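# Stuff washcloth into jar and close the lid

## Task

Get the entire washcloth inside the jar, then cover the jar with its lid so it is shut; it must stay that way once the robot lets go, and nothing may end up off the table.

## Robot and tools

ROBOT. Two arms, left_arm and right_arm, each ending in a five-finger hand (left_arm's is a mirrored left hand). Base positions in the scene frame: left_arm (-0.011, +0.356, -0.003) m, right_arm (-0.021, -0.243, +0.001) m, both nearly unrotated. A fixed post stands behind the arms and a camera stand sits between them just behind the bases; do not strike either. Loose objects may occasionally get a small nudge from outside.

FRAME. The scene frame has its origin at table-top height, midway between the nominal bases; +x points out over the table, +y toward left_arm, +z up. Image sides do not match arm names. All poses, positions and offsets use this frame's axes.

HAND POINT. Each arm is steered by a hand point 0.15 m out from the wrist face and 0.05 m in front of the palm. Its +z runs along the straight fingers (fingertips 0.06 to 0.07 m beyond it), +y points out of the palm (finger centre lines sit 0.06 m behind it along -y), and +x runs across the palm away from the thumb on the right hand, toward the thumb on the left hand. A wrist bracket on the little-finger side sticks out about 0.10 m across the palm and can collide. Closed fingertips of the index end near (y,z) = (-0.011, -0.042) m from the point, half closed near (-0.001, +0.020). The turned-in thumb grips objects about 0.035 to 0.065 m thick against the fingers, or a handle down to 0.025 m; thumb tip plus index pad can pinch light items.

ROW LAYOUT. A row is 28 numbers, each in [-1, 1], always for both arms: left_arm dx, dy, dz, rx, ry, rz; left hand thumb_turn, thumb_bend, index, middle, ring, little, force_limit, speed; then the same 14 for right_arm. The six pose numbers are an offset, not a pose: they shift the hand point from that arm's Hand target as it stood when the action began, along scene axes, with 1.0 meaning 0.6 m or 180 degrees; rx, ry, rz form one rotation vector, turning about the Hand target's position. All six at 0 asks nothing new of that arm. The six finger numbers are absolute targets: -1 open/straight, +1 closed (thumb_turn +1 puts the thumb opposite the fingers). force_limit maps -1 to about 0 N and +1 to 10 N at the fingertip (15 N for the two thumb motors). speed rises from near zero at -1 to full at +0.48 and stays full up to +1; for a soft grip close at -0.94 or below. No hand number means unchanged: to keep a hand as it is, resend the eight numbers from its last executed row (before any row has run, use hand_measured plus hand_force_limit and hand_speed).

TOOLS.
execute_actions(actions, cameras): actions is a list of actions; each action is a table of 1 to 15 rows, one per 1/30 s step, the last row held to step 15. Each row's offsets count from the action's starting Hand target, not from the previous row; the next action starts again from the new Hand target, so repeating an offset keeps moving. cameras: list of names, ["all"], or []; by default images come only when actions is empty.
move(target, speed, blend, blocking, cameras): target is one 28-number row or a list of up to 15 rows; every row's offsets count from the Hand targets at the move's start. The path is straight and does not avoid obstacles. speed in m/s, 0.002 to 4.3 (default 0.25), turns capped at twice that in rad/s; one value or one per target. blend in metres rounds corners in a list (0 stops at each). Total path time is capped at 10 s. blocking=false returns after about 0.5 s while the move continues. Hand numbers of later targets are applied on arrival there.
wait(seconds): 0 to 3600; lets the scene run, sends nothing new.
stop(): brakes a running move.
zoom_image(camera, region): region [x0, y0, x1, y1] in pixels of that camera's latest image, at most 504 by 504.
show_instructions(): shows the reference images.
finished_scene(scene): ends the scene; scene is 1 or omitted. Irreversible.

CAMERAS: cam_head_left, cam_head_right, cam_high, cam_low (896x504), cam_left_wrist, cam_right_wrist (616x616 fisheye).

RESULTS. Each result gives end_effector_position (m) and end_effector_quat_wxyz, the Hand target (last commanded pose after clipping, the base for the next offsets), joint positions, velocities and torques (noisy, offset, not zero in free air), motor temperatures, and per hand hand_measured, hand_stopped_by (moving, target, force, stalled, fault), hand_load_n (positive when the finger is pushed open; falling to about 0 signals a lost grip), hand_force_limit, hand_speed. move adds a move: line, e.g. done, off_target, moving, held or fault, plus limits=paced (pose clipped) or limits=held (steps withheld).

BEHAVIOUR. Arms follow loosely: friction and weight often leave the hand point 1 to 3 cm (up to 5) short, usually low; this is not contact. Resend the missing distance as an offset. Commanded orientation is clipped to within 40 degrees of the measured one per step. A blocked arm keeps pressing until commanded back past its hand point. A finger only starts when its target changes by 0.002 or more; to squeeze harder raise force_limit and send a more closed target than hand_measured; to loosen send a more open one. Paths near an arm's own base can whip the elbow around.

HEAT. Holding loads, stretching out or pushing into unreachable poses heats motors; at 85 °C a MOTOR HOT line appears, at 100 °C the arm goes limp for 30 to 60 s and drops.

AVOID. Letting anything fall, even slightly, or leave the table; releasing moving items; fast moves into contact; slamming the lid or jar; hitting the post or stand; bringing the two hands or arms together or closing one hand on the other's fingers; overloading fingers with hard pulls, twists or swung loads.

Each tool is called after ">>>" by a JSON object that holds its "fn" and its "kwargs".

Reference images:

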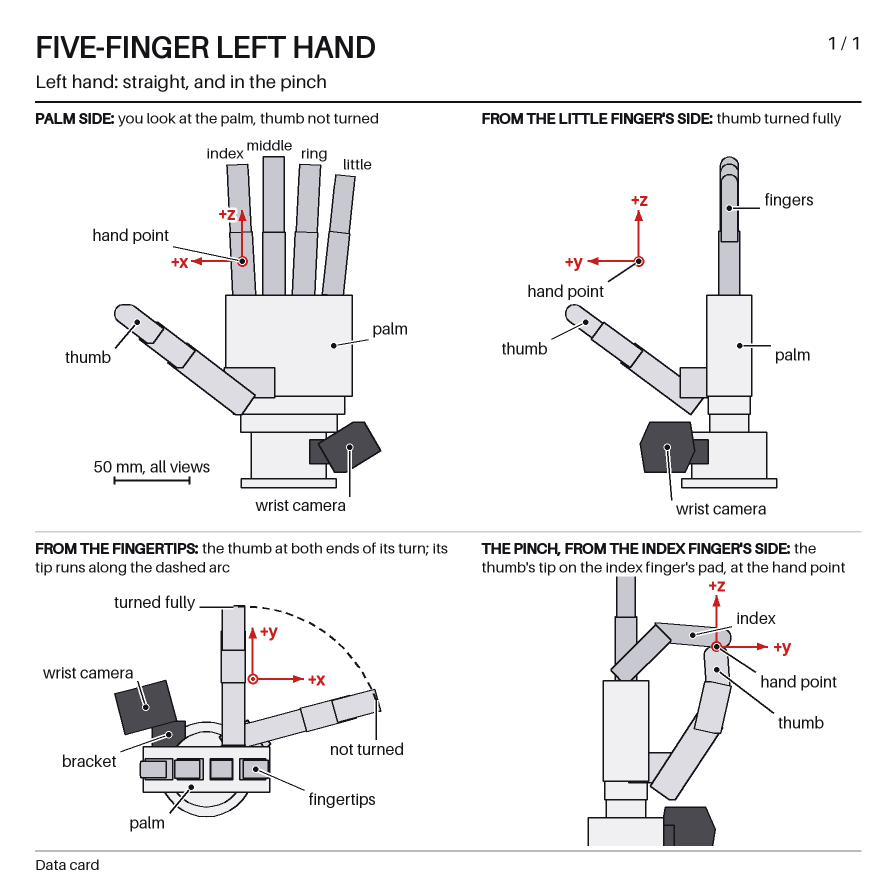

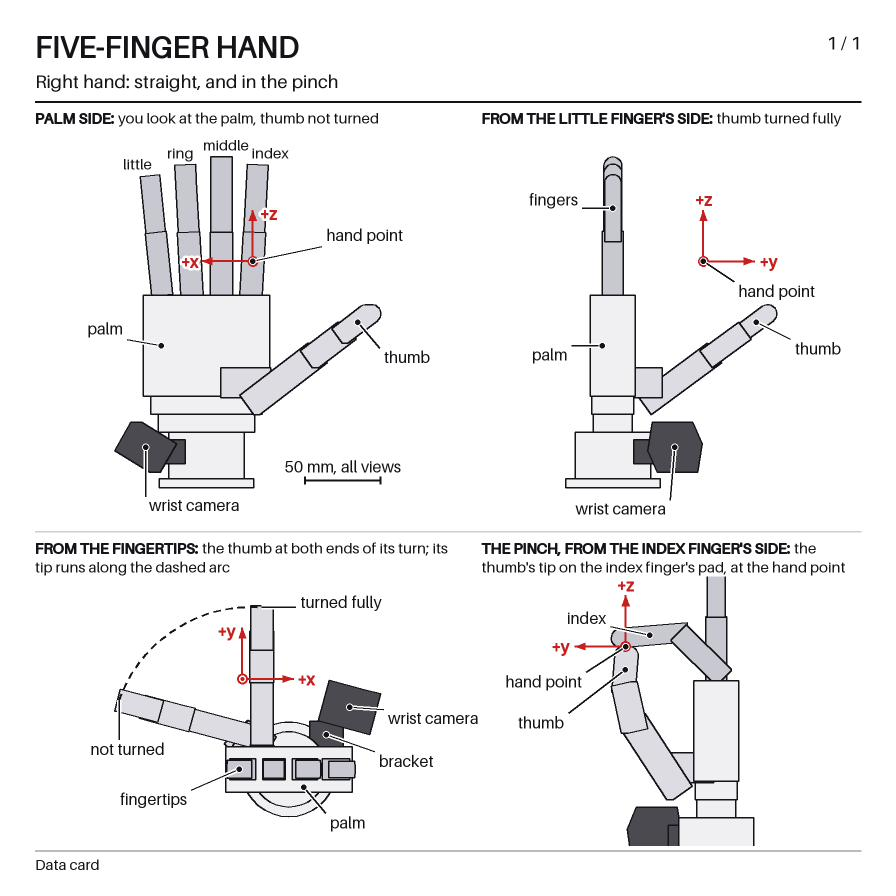

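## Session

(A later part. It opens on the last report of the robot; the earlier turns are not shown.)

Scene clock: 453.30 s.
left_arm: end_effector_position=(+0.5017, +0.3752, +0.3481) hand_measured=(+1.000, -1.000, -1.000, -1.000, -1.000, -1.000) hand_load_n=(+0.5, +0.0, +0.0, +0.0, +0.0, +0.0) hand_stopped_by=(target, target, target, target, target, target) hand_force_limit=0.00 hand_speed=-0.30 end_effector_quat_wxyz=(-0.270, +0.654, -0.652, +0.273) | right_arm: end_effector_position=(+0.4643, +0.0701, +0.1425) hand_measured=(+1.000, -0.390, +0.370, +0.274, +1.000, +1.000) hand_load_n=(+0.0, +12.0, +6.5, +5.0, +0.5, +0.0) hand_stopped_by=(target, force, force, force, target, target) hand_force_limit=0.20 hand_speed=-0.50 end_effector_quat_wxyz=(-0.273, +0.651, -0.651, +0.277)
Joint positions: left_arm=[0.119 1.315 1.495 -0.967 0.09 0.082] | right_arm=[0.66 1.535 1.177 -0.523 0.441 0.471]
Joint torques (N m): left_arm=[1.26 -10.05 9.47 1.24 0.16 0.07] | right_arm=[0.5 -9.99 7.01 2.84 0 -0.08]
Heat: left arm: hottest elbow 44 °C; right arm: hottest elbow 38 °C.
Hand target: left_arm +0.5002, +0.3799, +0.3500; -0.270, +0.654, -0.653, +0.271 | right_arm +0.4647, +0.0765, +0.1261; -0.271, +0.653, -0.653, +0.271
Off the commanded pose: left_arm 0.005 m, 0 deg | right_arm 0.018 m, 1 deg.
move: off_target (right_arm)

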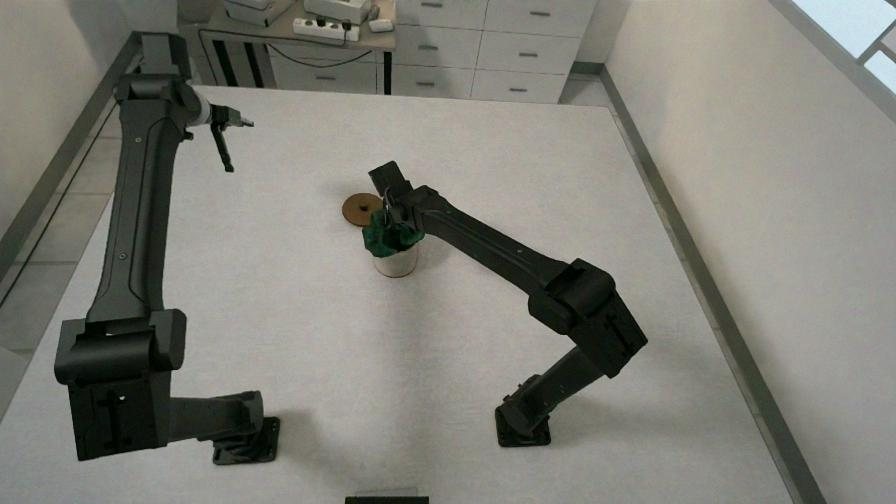

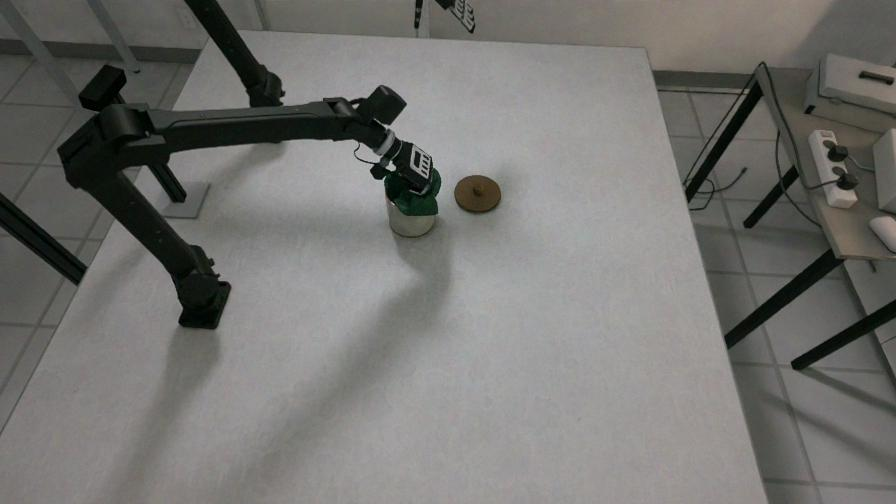

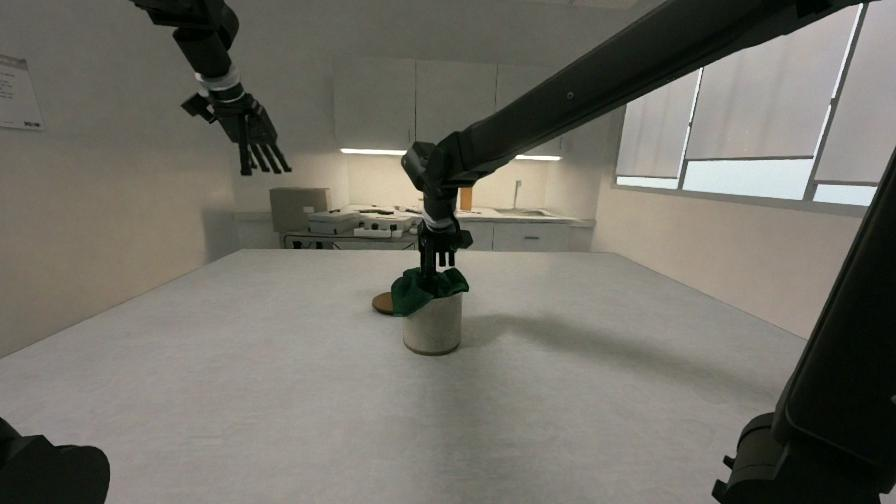

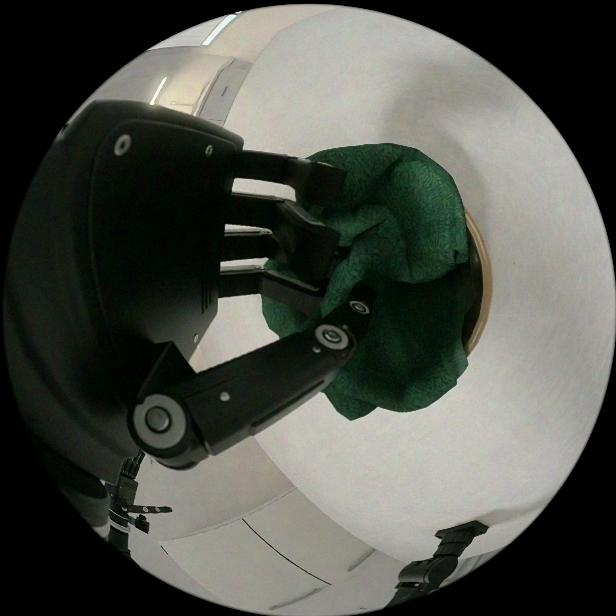

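>>> {"fn": "move", "kwargs": {"target": [[0,0,0,0,0,0,1,-1,-1,-1,-1,-1,0,-0.3, 0,-0.004,-0.03,0,0,0,1,0.0,0.4,0.4,1.0,1.0,0.2,-0.5],[0,0,0,0,0,0,1,-1,-1,-1,-1,-1,0,-0.3, 0,-0.004,-0.03,0,0,0,1,-0.8,0.1,0.1,1.0,1.0,0.2,-0.6]], "cameras": ["cam_head_left","cam_high","cam_low","cam_right_wrist"], "speed": 0.06}}

>>> {"fn": "zoom_image", "kwargs": {"camera": "cam_low", "region": [350, 110, 560, 370]}}

>>> {"fn": "zoom_image", "kwargs": {"camera": "cam_high", "region": [330, 60, 530, 260]}}

Scene clock: 464.67 s.
left_arm: end_effector_position=(+0.5017, +0.3752, +0.3481) hand_measured=(+1.000, -1.000, -1.000, -1.000, -1.000, -1.000) hand_load_n=(+0.0, +0.0, +0.0, +0.0, +0.0, +0.0) hand_stopped_by=(target, target, target, target, target, target) hand_force_limit=0.00 hand_speed=-0.30 end_effector_quat_wxyz=(-0.270, +0.654, -0.652, +0.273) | right_arm: end_effector_position=(+0.4624, +0.0698, +0.1226) hand_measured=(+1.000, -0.800, +0.100, +0.100, +1.000, +1.000) hand_load_n=(+0.0, +0.0, -2.5, -0.5, +0.0, +0.0) hand_stopped_by=(target, target, target, target, target, target) hand_force_limit=0.20 hand_speed=-0.60 end_effector_quat_wxyz=(-0.272, +0.653, -0.651, +0.275)
Joint positions: left_arm=[0.119 1.315 1.495 -0.967 0.09 0.082] | right_arm=[0.66 1.552 1.142 -0.474 0.437 0.471]
Joint torques (N m): left_arm=[0.62 -9 9.4 1.31 0.06 0.1] | right_arm=[0.03 -10.17 7.04 2.97 0.05 -0.11]
Heat: left arm: hottest elbow 44 °C; right arm: hottest elbow 39 °C.
Hand target: left_arm +0.5002, +0.3799, +0.3500; -0.270, +0.654, -0.653, +0.271 | right_arm +0.4646, +0.0741, +0.1079; -0.271, +0.653, -0.653, +0.271
Off the commanded pose: left_arm 0.005 m, 0 deg | right_arm 0.015 m, 0 deg.
move: off_target (right_arm); target 2's new numbers were sent with right_arm's hand 0.017 m and 1 deg from that target

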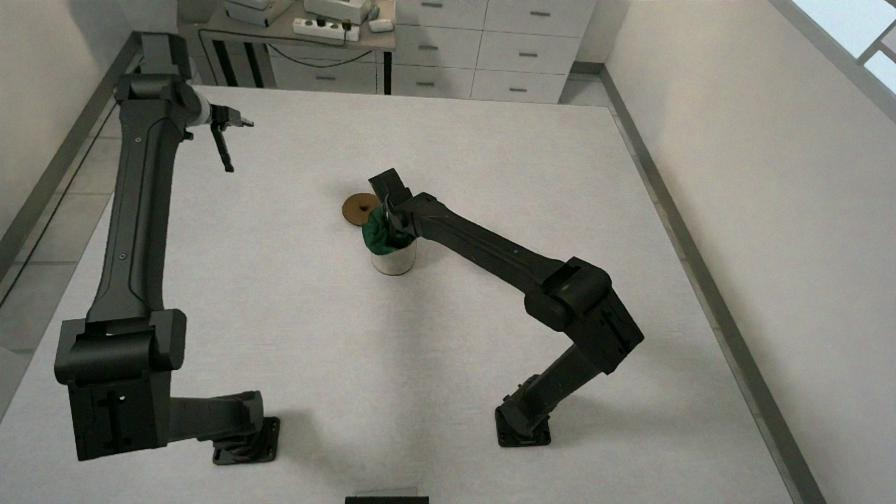

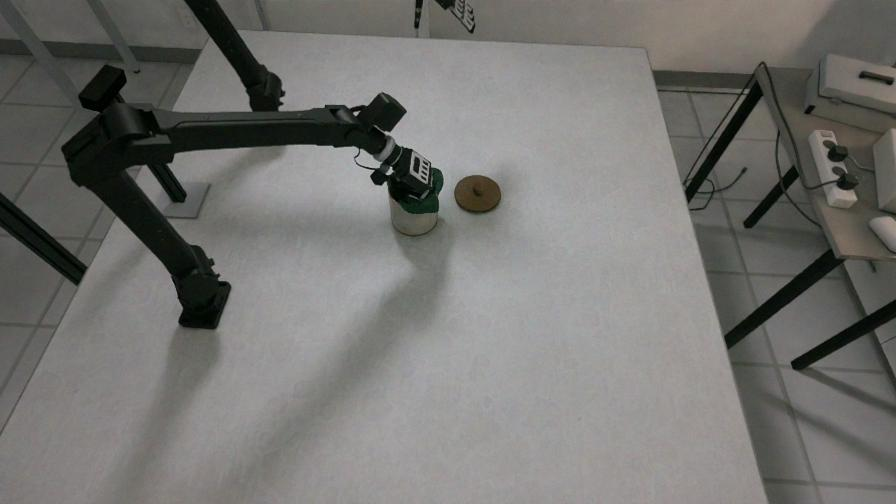

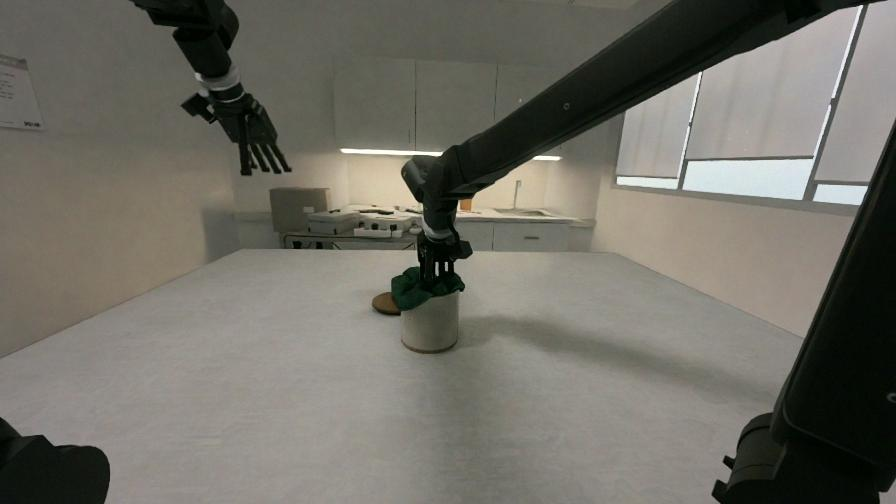

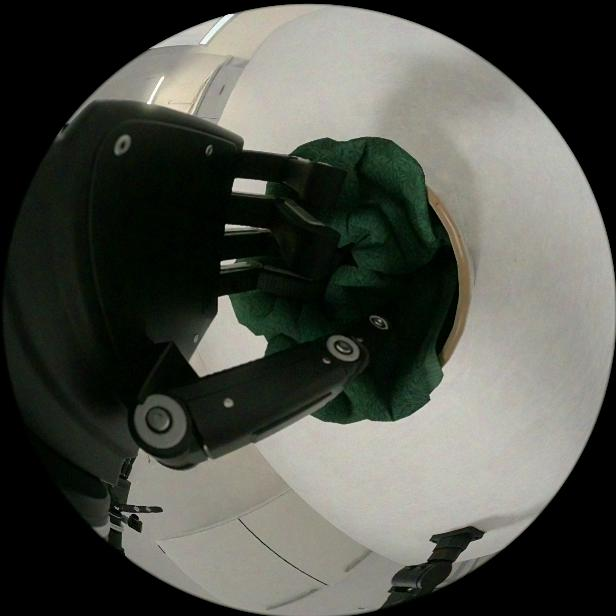

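Scaled by 1.938 from the camera's image (finer frame: 1280x720).

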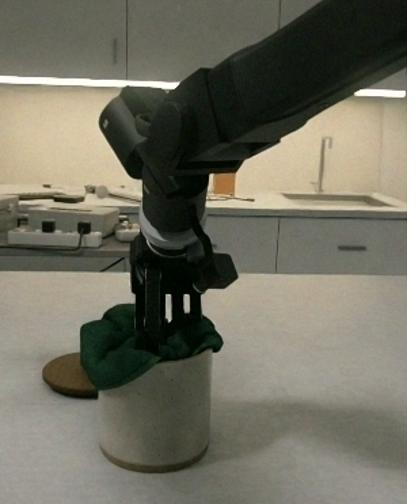

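Scaled by 2.520 from the camera's image (finer frame: 1280x720).

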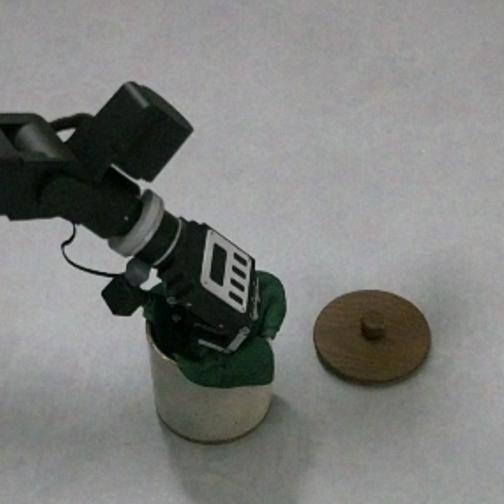

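>>> {"fn": "move", "kwargs": {"target": [[0,0,0,0,0,0,1,-1,-1,-1,-1,-1,0,-0.3, -0.008,0,0.03,0,0,0,1,-0.8,0.1,0.1,1.0,1.0,0.2,-0.6],[0,0,0,0,0,0,1,-1,-1,-1,-1,-1,0,-0.3, -0.02,0,0.35,0,0,0,1,-0.8,0.1,0.1,1.0,1.0,0.2,-0.6]], "cameras": ["cam_head_left","cam_high","cam_low","cam_right_wrist"], "speed": 0.1, "blend": 0.01}}

>>> {"fn": "zoom_image", "kwargs": {"camera": "cam_low", "region": [350, 110, 560, 370]}}

>>> {"fn": "zoom_image", "kwargs": {"camera": "cam_head_left", "region": [300, 60, 550, 300]}}

>>> {"fn": "zoom_image", "kwargs": {"camera": "cam_high", "region": [330, 60, 530, 260]}}

Scene clock: 479.33 s.
left_arm: end_effector_position=(+0.5017, +0.3752, +0.3481) hand_measured=(+1.000, -1.000, -1.000, -1.000, -1.000, -1.000) hand_load_n=(+0.0, +0.0, +0.0, +0.0, +0.0, +0.0) hand_stopped_by=(target, target, target, target, target, target) hand_force_limit=0.00 hand_speed=-0.30 end_effector_quat_wxyz=(-0.270, +0.654, -0.652, +0.273) | right_arm: end_effector_position=(+0.4481, +0.0634, +0.2858) hand_measured=(+1.000, -0.800, +0.100, +0.100, +1.000, +1.000) hand_load_n=(+0.0, +0.0, +0.0, +0.0, +0.0, +0.5) hand_stopped_by=(target, target, target, target, target, target) hand_force_limit=0.20 hand_speed=-0.60 end_effector_quat_wxyz=(-0.244, +0.665, -0.653, +0.269)
Joint positions: left_arm=[0.119 1.315 1.495 -0.967 0.09 0.082] | right_arm=[0.666 1.47 1.512 -0.991 0.438 0.476]
Joint torques (N m): left_arm=[0.91 -9.88 9.42 1.14 0.08 0.14] | right_arm=[0.85 -12.86 12.04 1.43 0.33 -0.05]
Heat: left arm: hottest elbow 44 °C; right arm: hottest elbow 38 °C.
Hand target: left_arm +0.5002, +0.3799, +0.3500; -0.270, +0.654, -0.653, +0.271 | right_arm +0.4526, +0.0740, +0.3180; -0.271, +0.653, -0.653, +0.271
Off the commanded pose: left_arm 0.005 m, 0 deg | right_arm 0.034 m, 3 deg.
move: off_target (right_arm); blend cut to 0.0093 m at target 1

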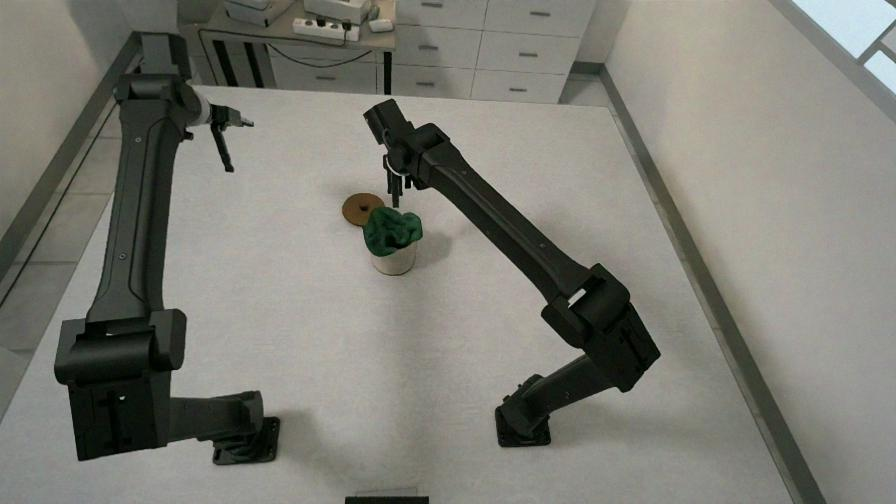

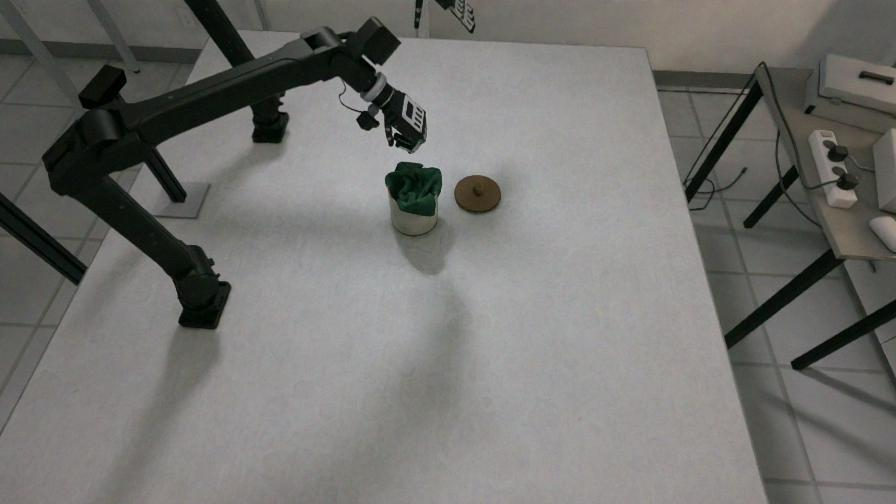

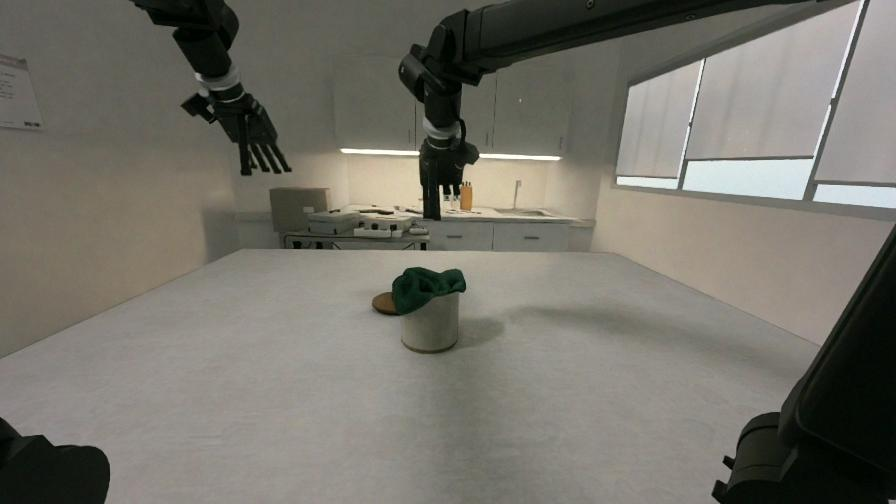

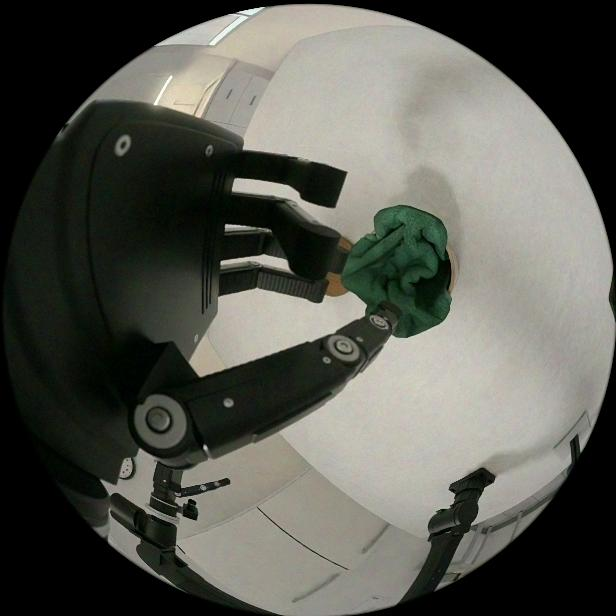

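Scaled by 1.938 from the camera's image (finer frame: 1280x720).

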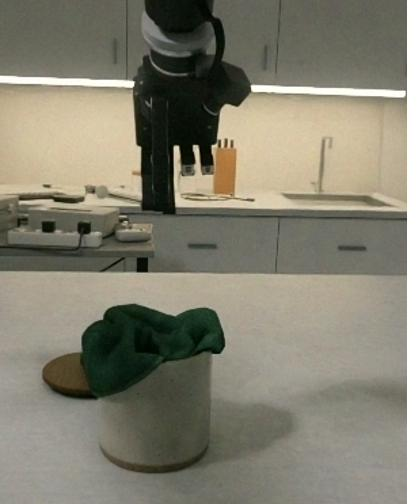

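Scaled by 2.016 from the camera's image (finer frame: 1280x720).

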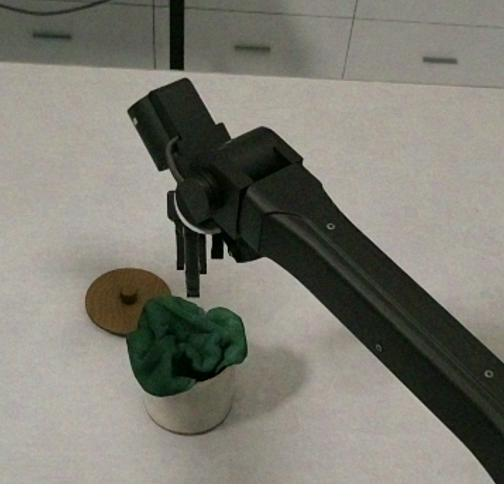

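Scaled by 2.520 from the camera's image (finer frame: 1280x720).

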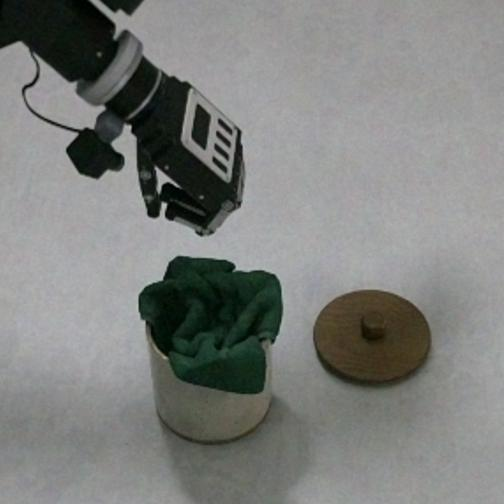

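>>> {"fn": "move", "kwargs": {"target": [[0,0,0,0,0,0,1,-1,-1,-1,-1,-1,0,-0.3, -0.096,0.042,-0.01,0,0.25,0,1,-1,-1,-1,-1,-1,0.2,-0.5]], "cameras": ["cam_head_left","cam_high","cam_low","cam_right_wrist"], "speed": 0.2}}

>>> {"fn": "zoom_image", "kwargs": {"camera": "cam_low", "region": [350, 110, 560, 370]}}

>>> {"fn": "zoom_image", "kwargs": {"camera": "cam_head_left", "region": [300, 60, 550, 300]}}

>>> {"fn": "zoom_image", "kwargs": {"camera": "cam_high", "region": [330, 60, 530, 260]}}

Scene clock: 514.77 s.
left_arm: end_effector_position=(+0.5017, +0.3752, +0.3481) hand_measured=(+1.000, -1.000, -1.000, -1.000, -1.000, -1.000) hand_load_n=(+0.0, +0.0, +0.0, +0.0, +0.0, +0.0) hand_stopped_by=(target, target, target, target, target, target) hand_force_limit=0.00 hand_speed=-0.30 end_effector_quat_wxyz=(-0.270, +0.654, -0.652, +0.273) | right_arm: end_effector_position=(+0.3872, +0.0988, +0.3046) hand_measured=(+1.000, -1.000, -1.000, -1.000, -1.000, -1.000) hand_load_n=(+0.0, +0.0, +0.0, +0.0, +0.0, +0.0) hand_stopped_by=(target, target, target, target, target, target) hand_force_limit=0.20 hand_speed=-0.50 end_effector_quat_wxyz=(-0.050, +0.711, -0.702, +0.005)
Joint positions: left_arm=[0.119 1.315 1.495 -0.967 0.09 0.082] | right_arm=[0.612 1.773 1.999 -1.696 -0.012 0.571]
Joint torques (N m): left_arm=[0.67 -8.94 9.63 1.31 0.1 0.16] | right_arm=[-0.79 -14.51 9.63 0.46 -0.14 -0.06]
Heat: left arm: hottest elbow 44 °C; right arm: hottest elbow 43 °C.
Hand target: left_arm +0.5002, +0.3799, +0.3500; -0.270, +0.654, -0.653, +0.271 | right_arm +0.3951, +0.0993, +0.3120; -0.001, +0.707, -0.707, +0.000
Off the commanded pose: left_arm 0.005 m, 0 deg | right_arm 0.011 m, 6 deg.
joint sent to its limit (right arm) — joint 4 (wrist pitch), lower limit. The joint targets are off in orientation, not in position.
move: off_target (right_arm)

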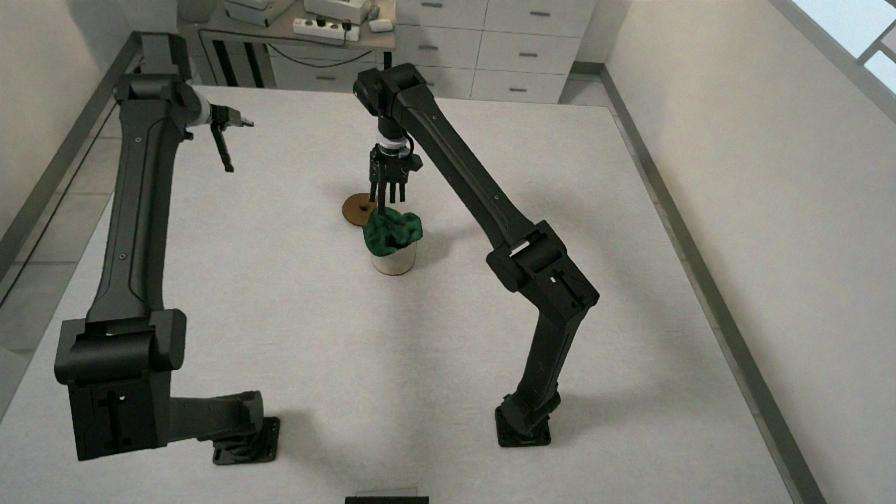

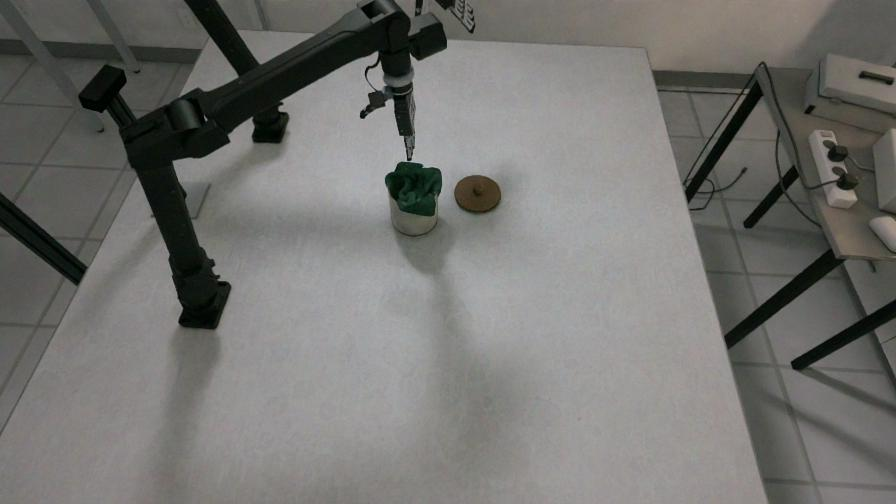

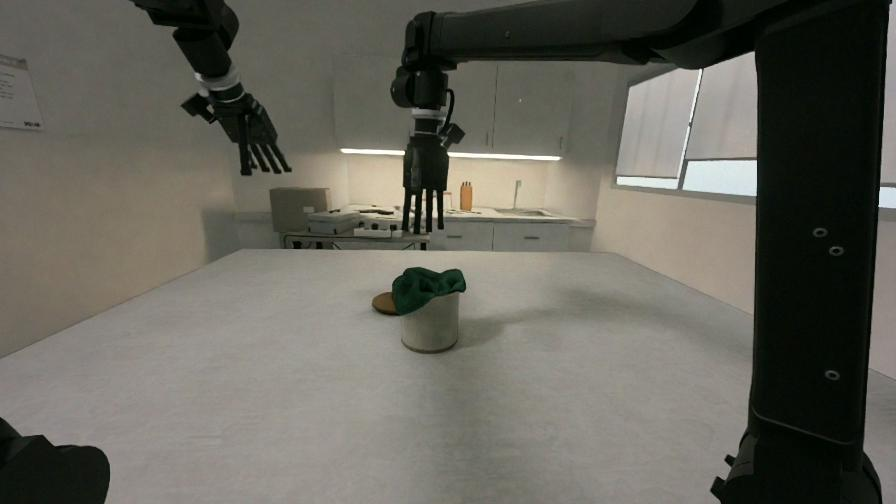

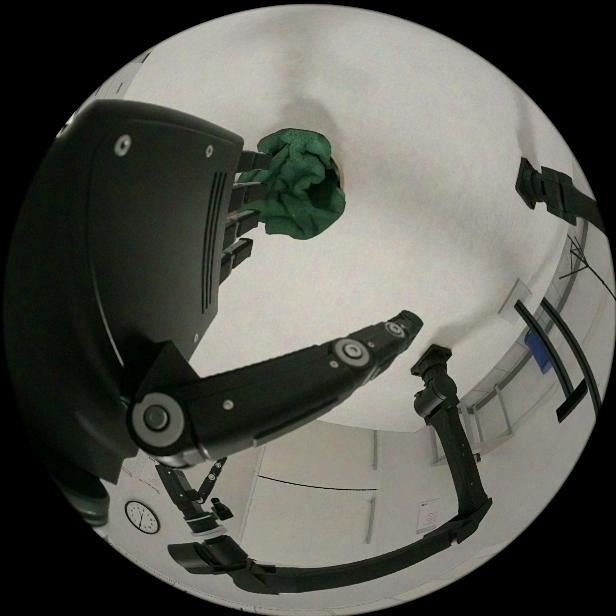

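Scaled by 1.938 from the camera's image (finer frame: 1280x720).

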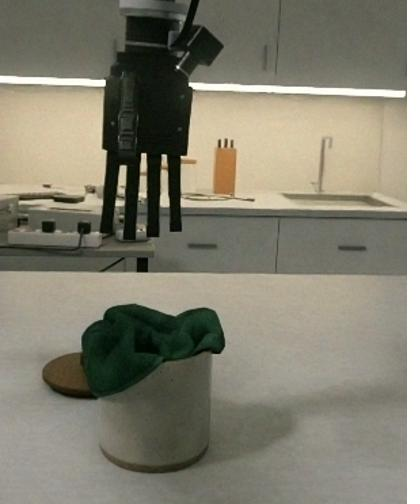

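Scaled by 2.016 from the camera's image (finer frame: 1280x720).

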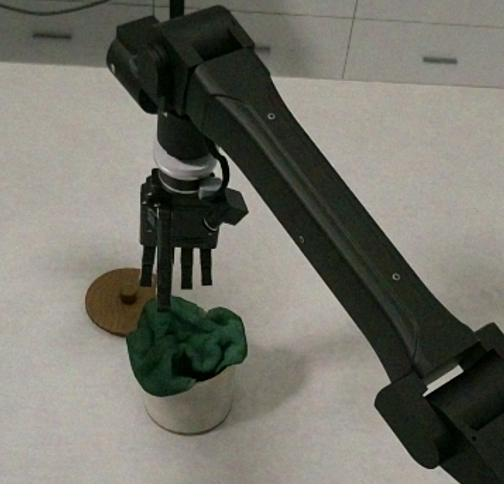

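Scaled by 2.520 from the camera's image (finer frame: 1280x720).

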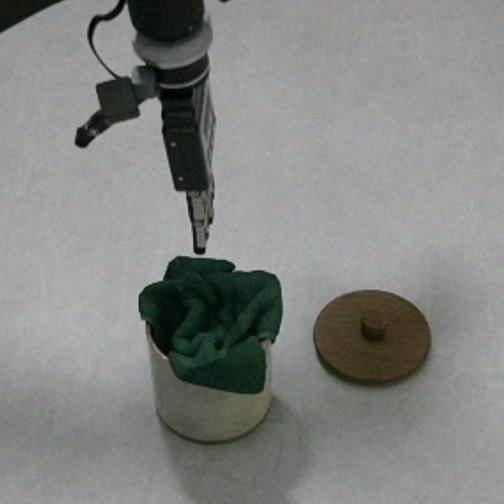

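>>> {"fn": "move", "kwargs": {"target": [[0,0,0,0,0,0,1,-1,-1,-1,-1,-1,0,-0.3, 0.013,-0.032,-0.06,0,0,0,1,-1,-1,-1,-1,-1,0.2,-0.5],[0,0,0,0,0,0,1,-1,-1,-1,-1,-1,0,-0.3, 0.013,-0.032,-0.19,0,0,0,1,-1,-1,-1,-1,-1,0.2,-0.5]], "cameras": ["cam_head_left","cam_high","cam_low","cam_right_wrist"], "speed": 0.1}}

>>> {"fn": "zoom_image", "kwargs": {"camera": "cam_low", "region": [350, 110, 560, 370]}}

>>> {"fn": "zoom_image", "kwargs": {"camera": "cam_head_left", "region": [300, 60, 550, 300]}}

>>> {"fn": "zoom_image", "kwargs": {"camera": "cam_high", "region": [330, 60, 530, 260]}}

Scene clock: 537.87 s.
left_arm: end_effector_position=(+0.5017, +0.3752, +0.3481) hand_measured=(+1.000, -1.000, -1.000, -1.000, -1.000, -1.000) hand_load_n=(+0.0, +0.0, +0.0, +0.0, +0.0, +0.5) hand_stopped_by=(target, target, target, target, target, target) hand_force_limit=0.00 hand_speed=-0.30 end_effector_quat_wxyz=(-0.270, +0.654, -0.652, +0.273) | right_arm: end_effector_position=(+0.3990, +0.0818, +0.2094) hand_measured=(+1.000, -1.000, -1.000, -1.000, -1.000, -1.000) hand_load_n=(+0.0, +0.0, +0.0, +0.0, +0.0, +0.0) hand_stopped_by=(target, target, target, target, target, target) hand_force_limit=0.20 hand_speed=-0.50 end_effector_quat_wxyz=(-0.006, +0.703, -0.711, +0.001)
Joint positions: left_arm=[0.119 1.315 1.495 -0.967 0.09 0.082] | right_arm=[0.578 1.811 1.798 -1.546 -0.001 0.56]
Joint torques (N m): left_arm=[1.49 -9.17 9.72 1.39 0.11 0.1] | right_arm=[-0.56 -14.21 6.75 1.13 0 -0.3]
Heat: left arm: hottest elbow 44 °C; right arm: hottest elbow 42 °C.
Hand target: left_arm +0.5002, +0.3799, +0.3500; -0.270, +0.654, -0.653, +0.271 | right_arm +0.4029, +0.0800, +0.1980; +0.000, +0.707, -0.707, +0.000
Off the commanded pose: left_arm 0.005 m, 0 deg | right_arm 0.012 m, 1 deg.
move: off_target (right_arm)

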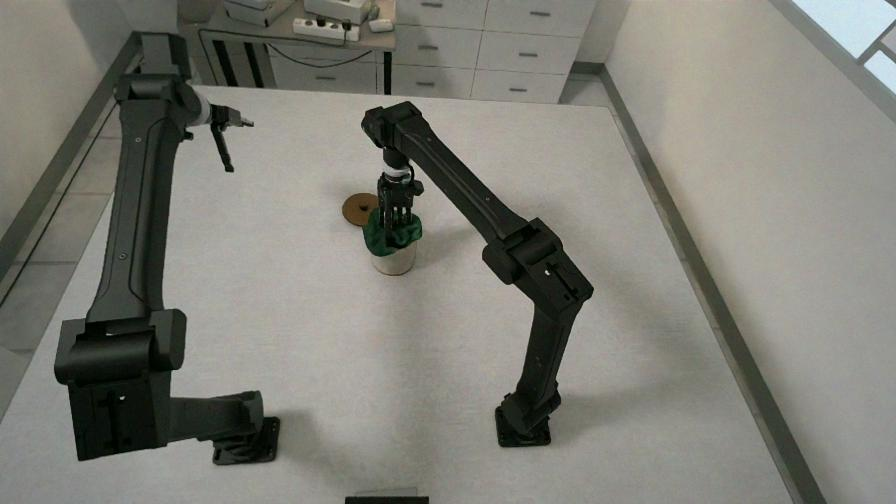

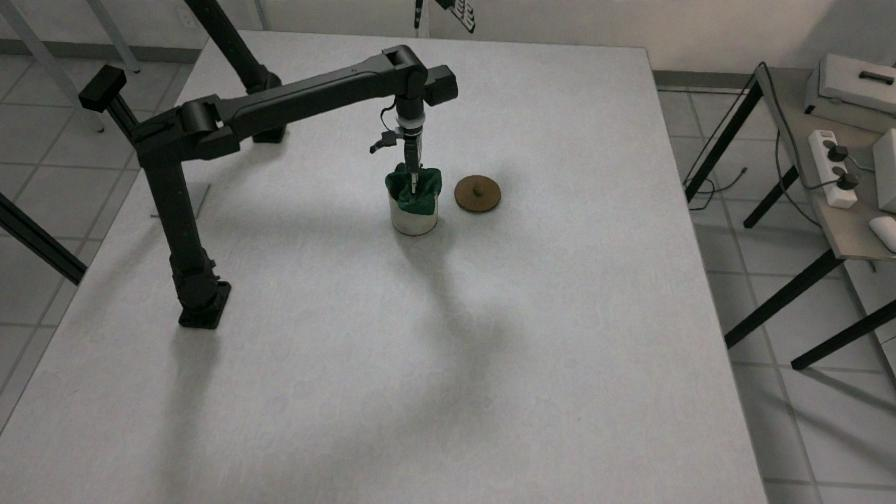

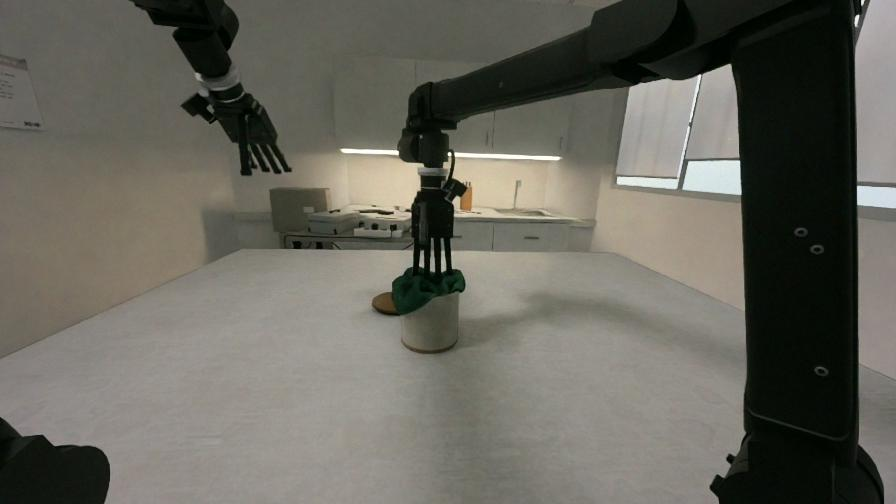

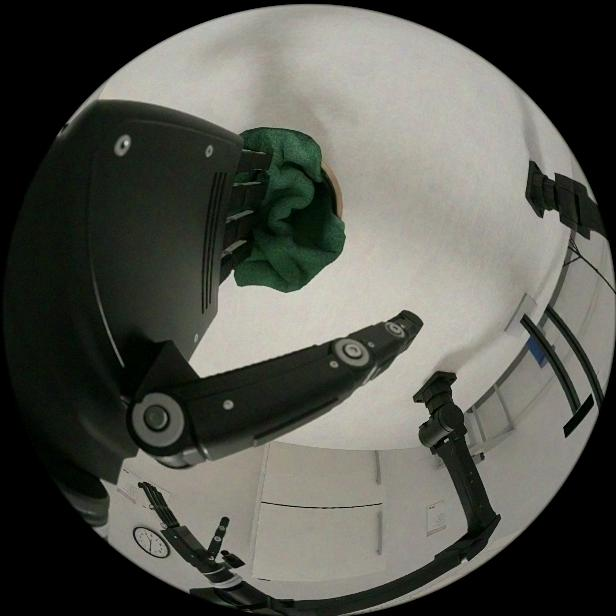

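Scaled by 1.938 from the camera's image (finer frame: 1280x720).

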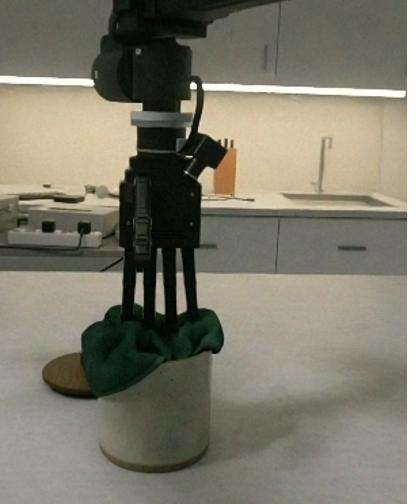

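Scaled by 2.016 from the camera's image (finer frame: 1280x720).

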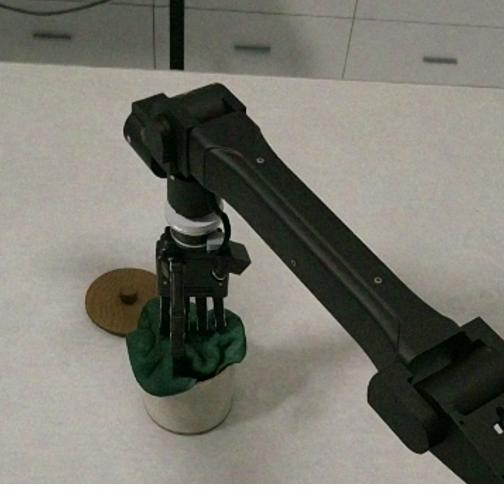

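Scaled by 2.520 from the camera's image (finer frame: 1280x720).

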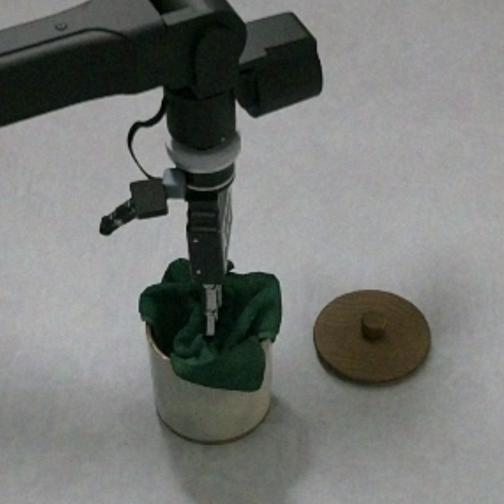

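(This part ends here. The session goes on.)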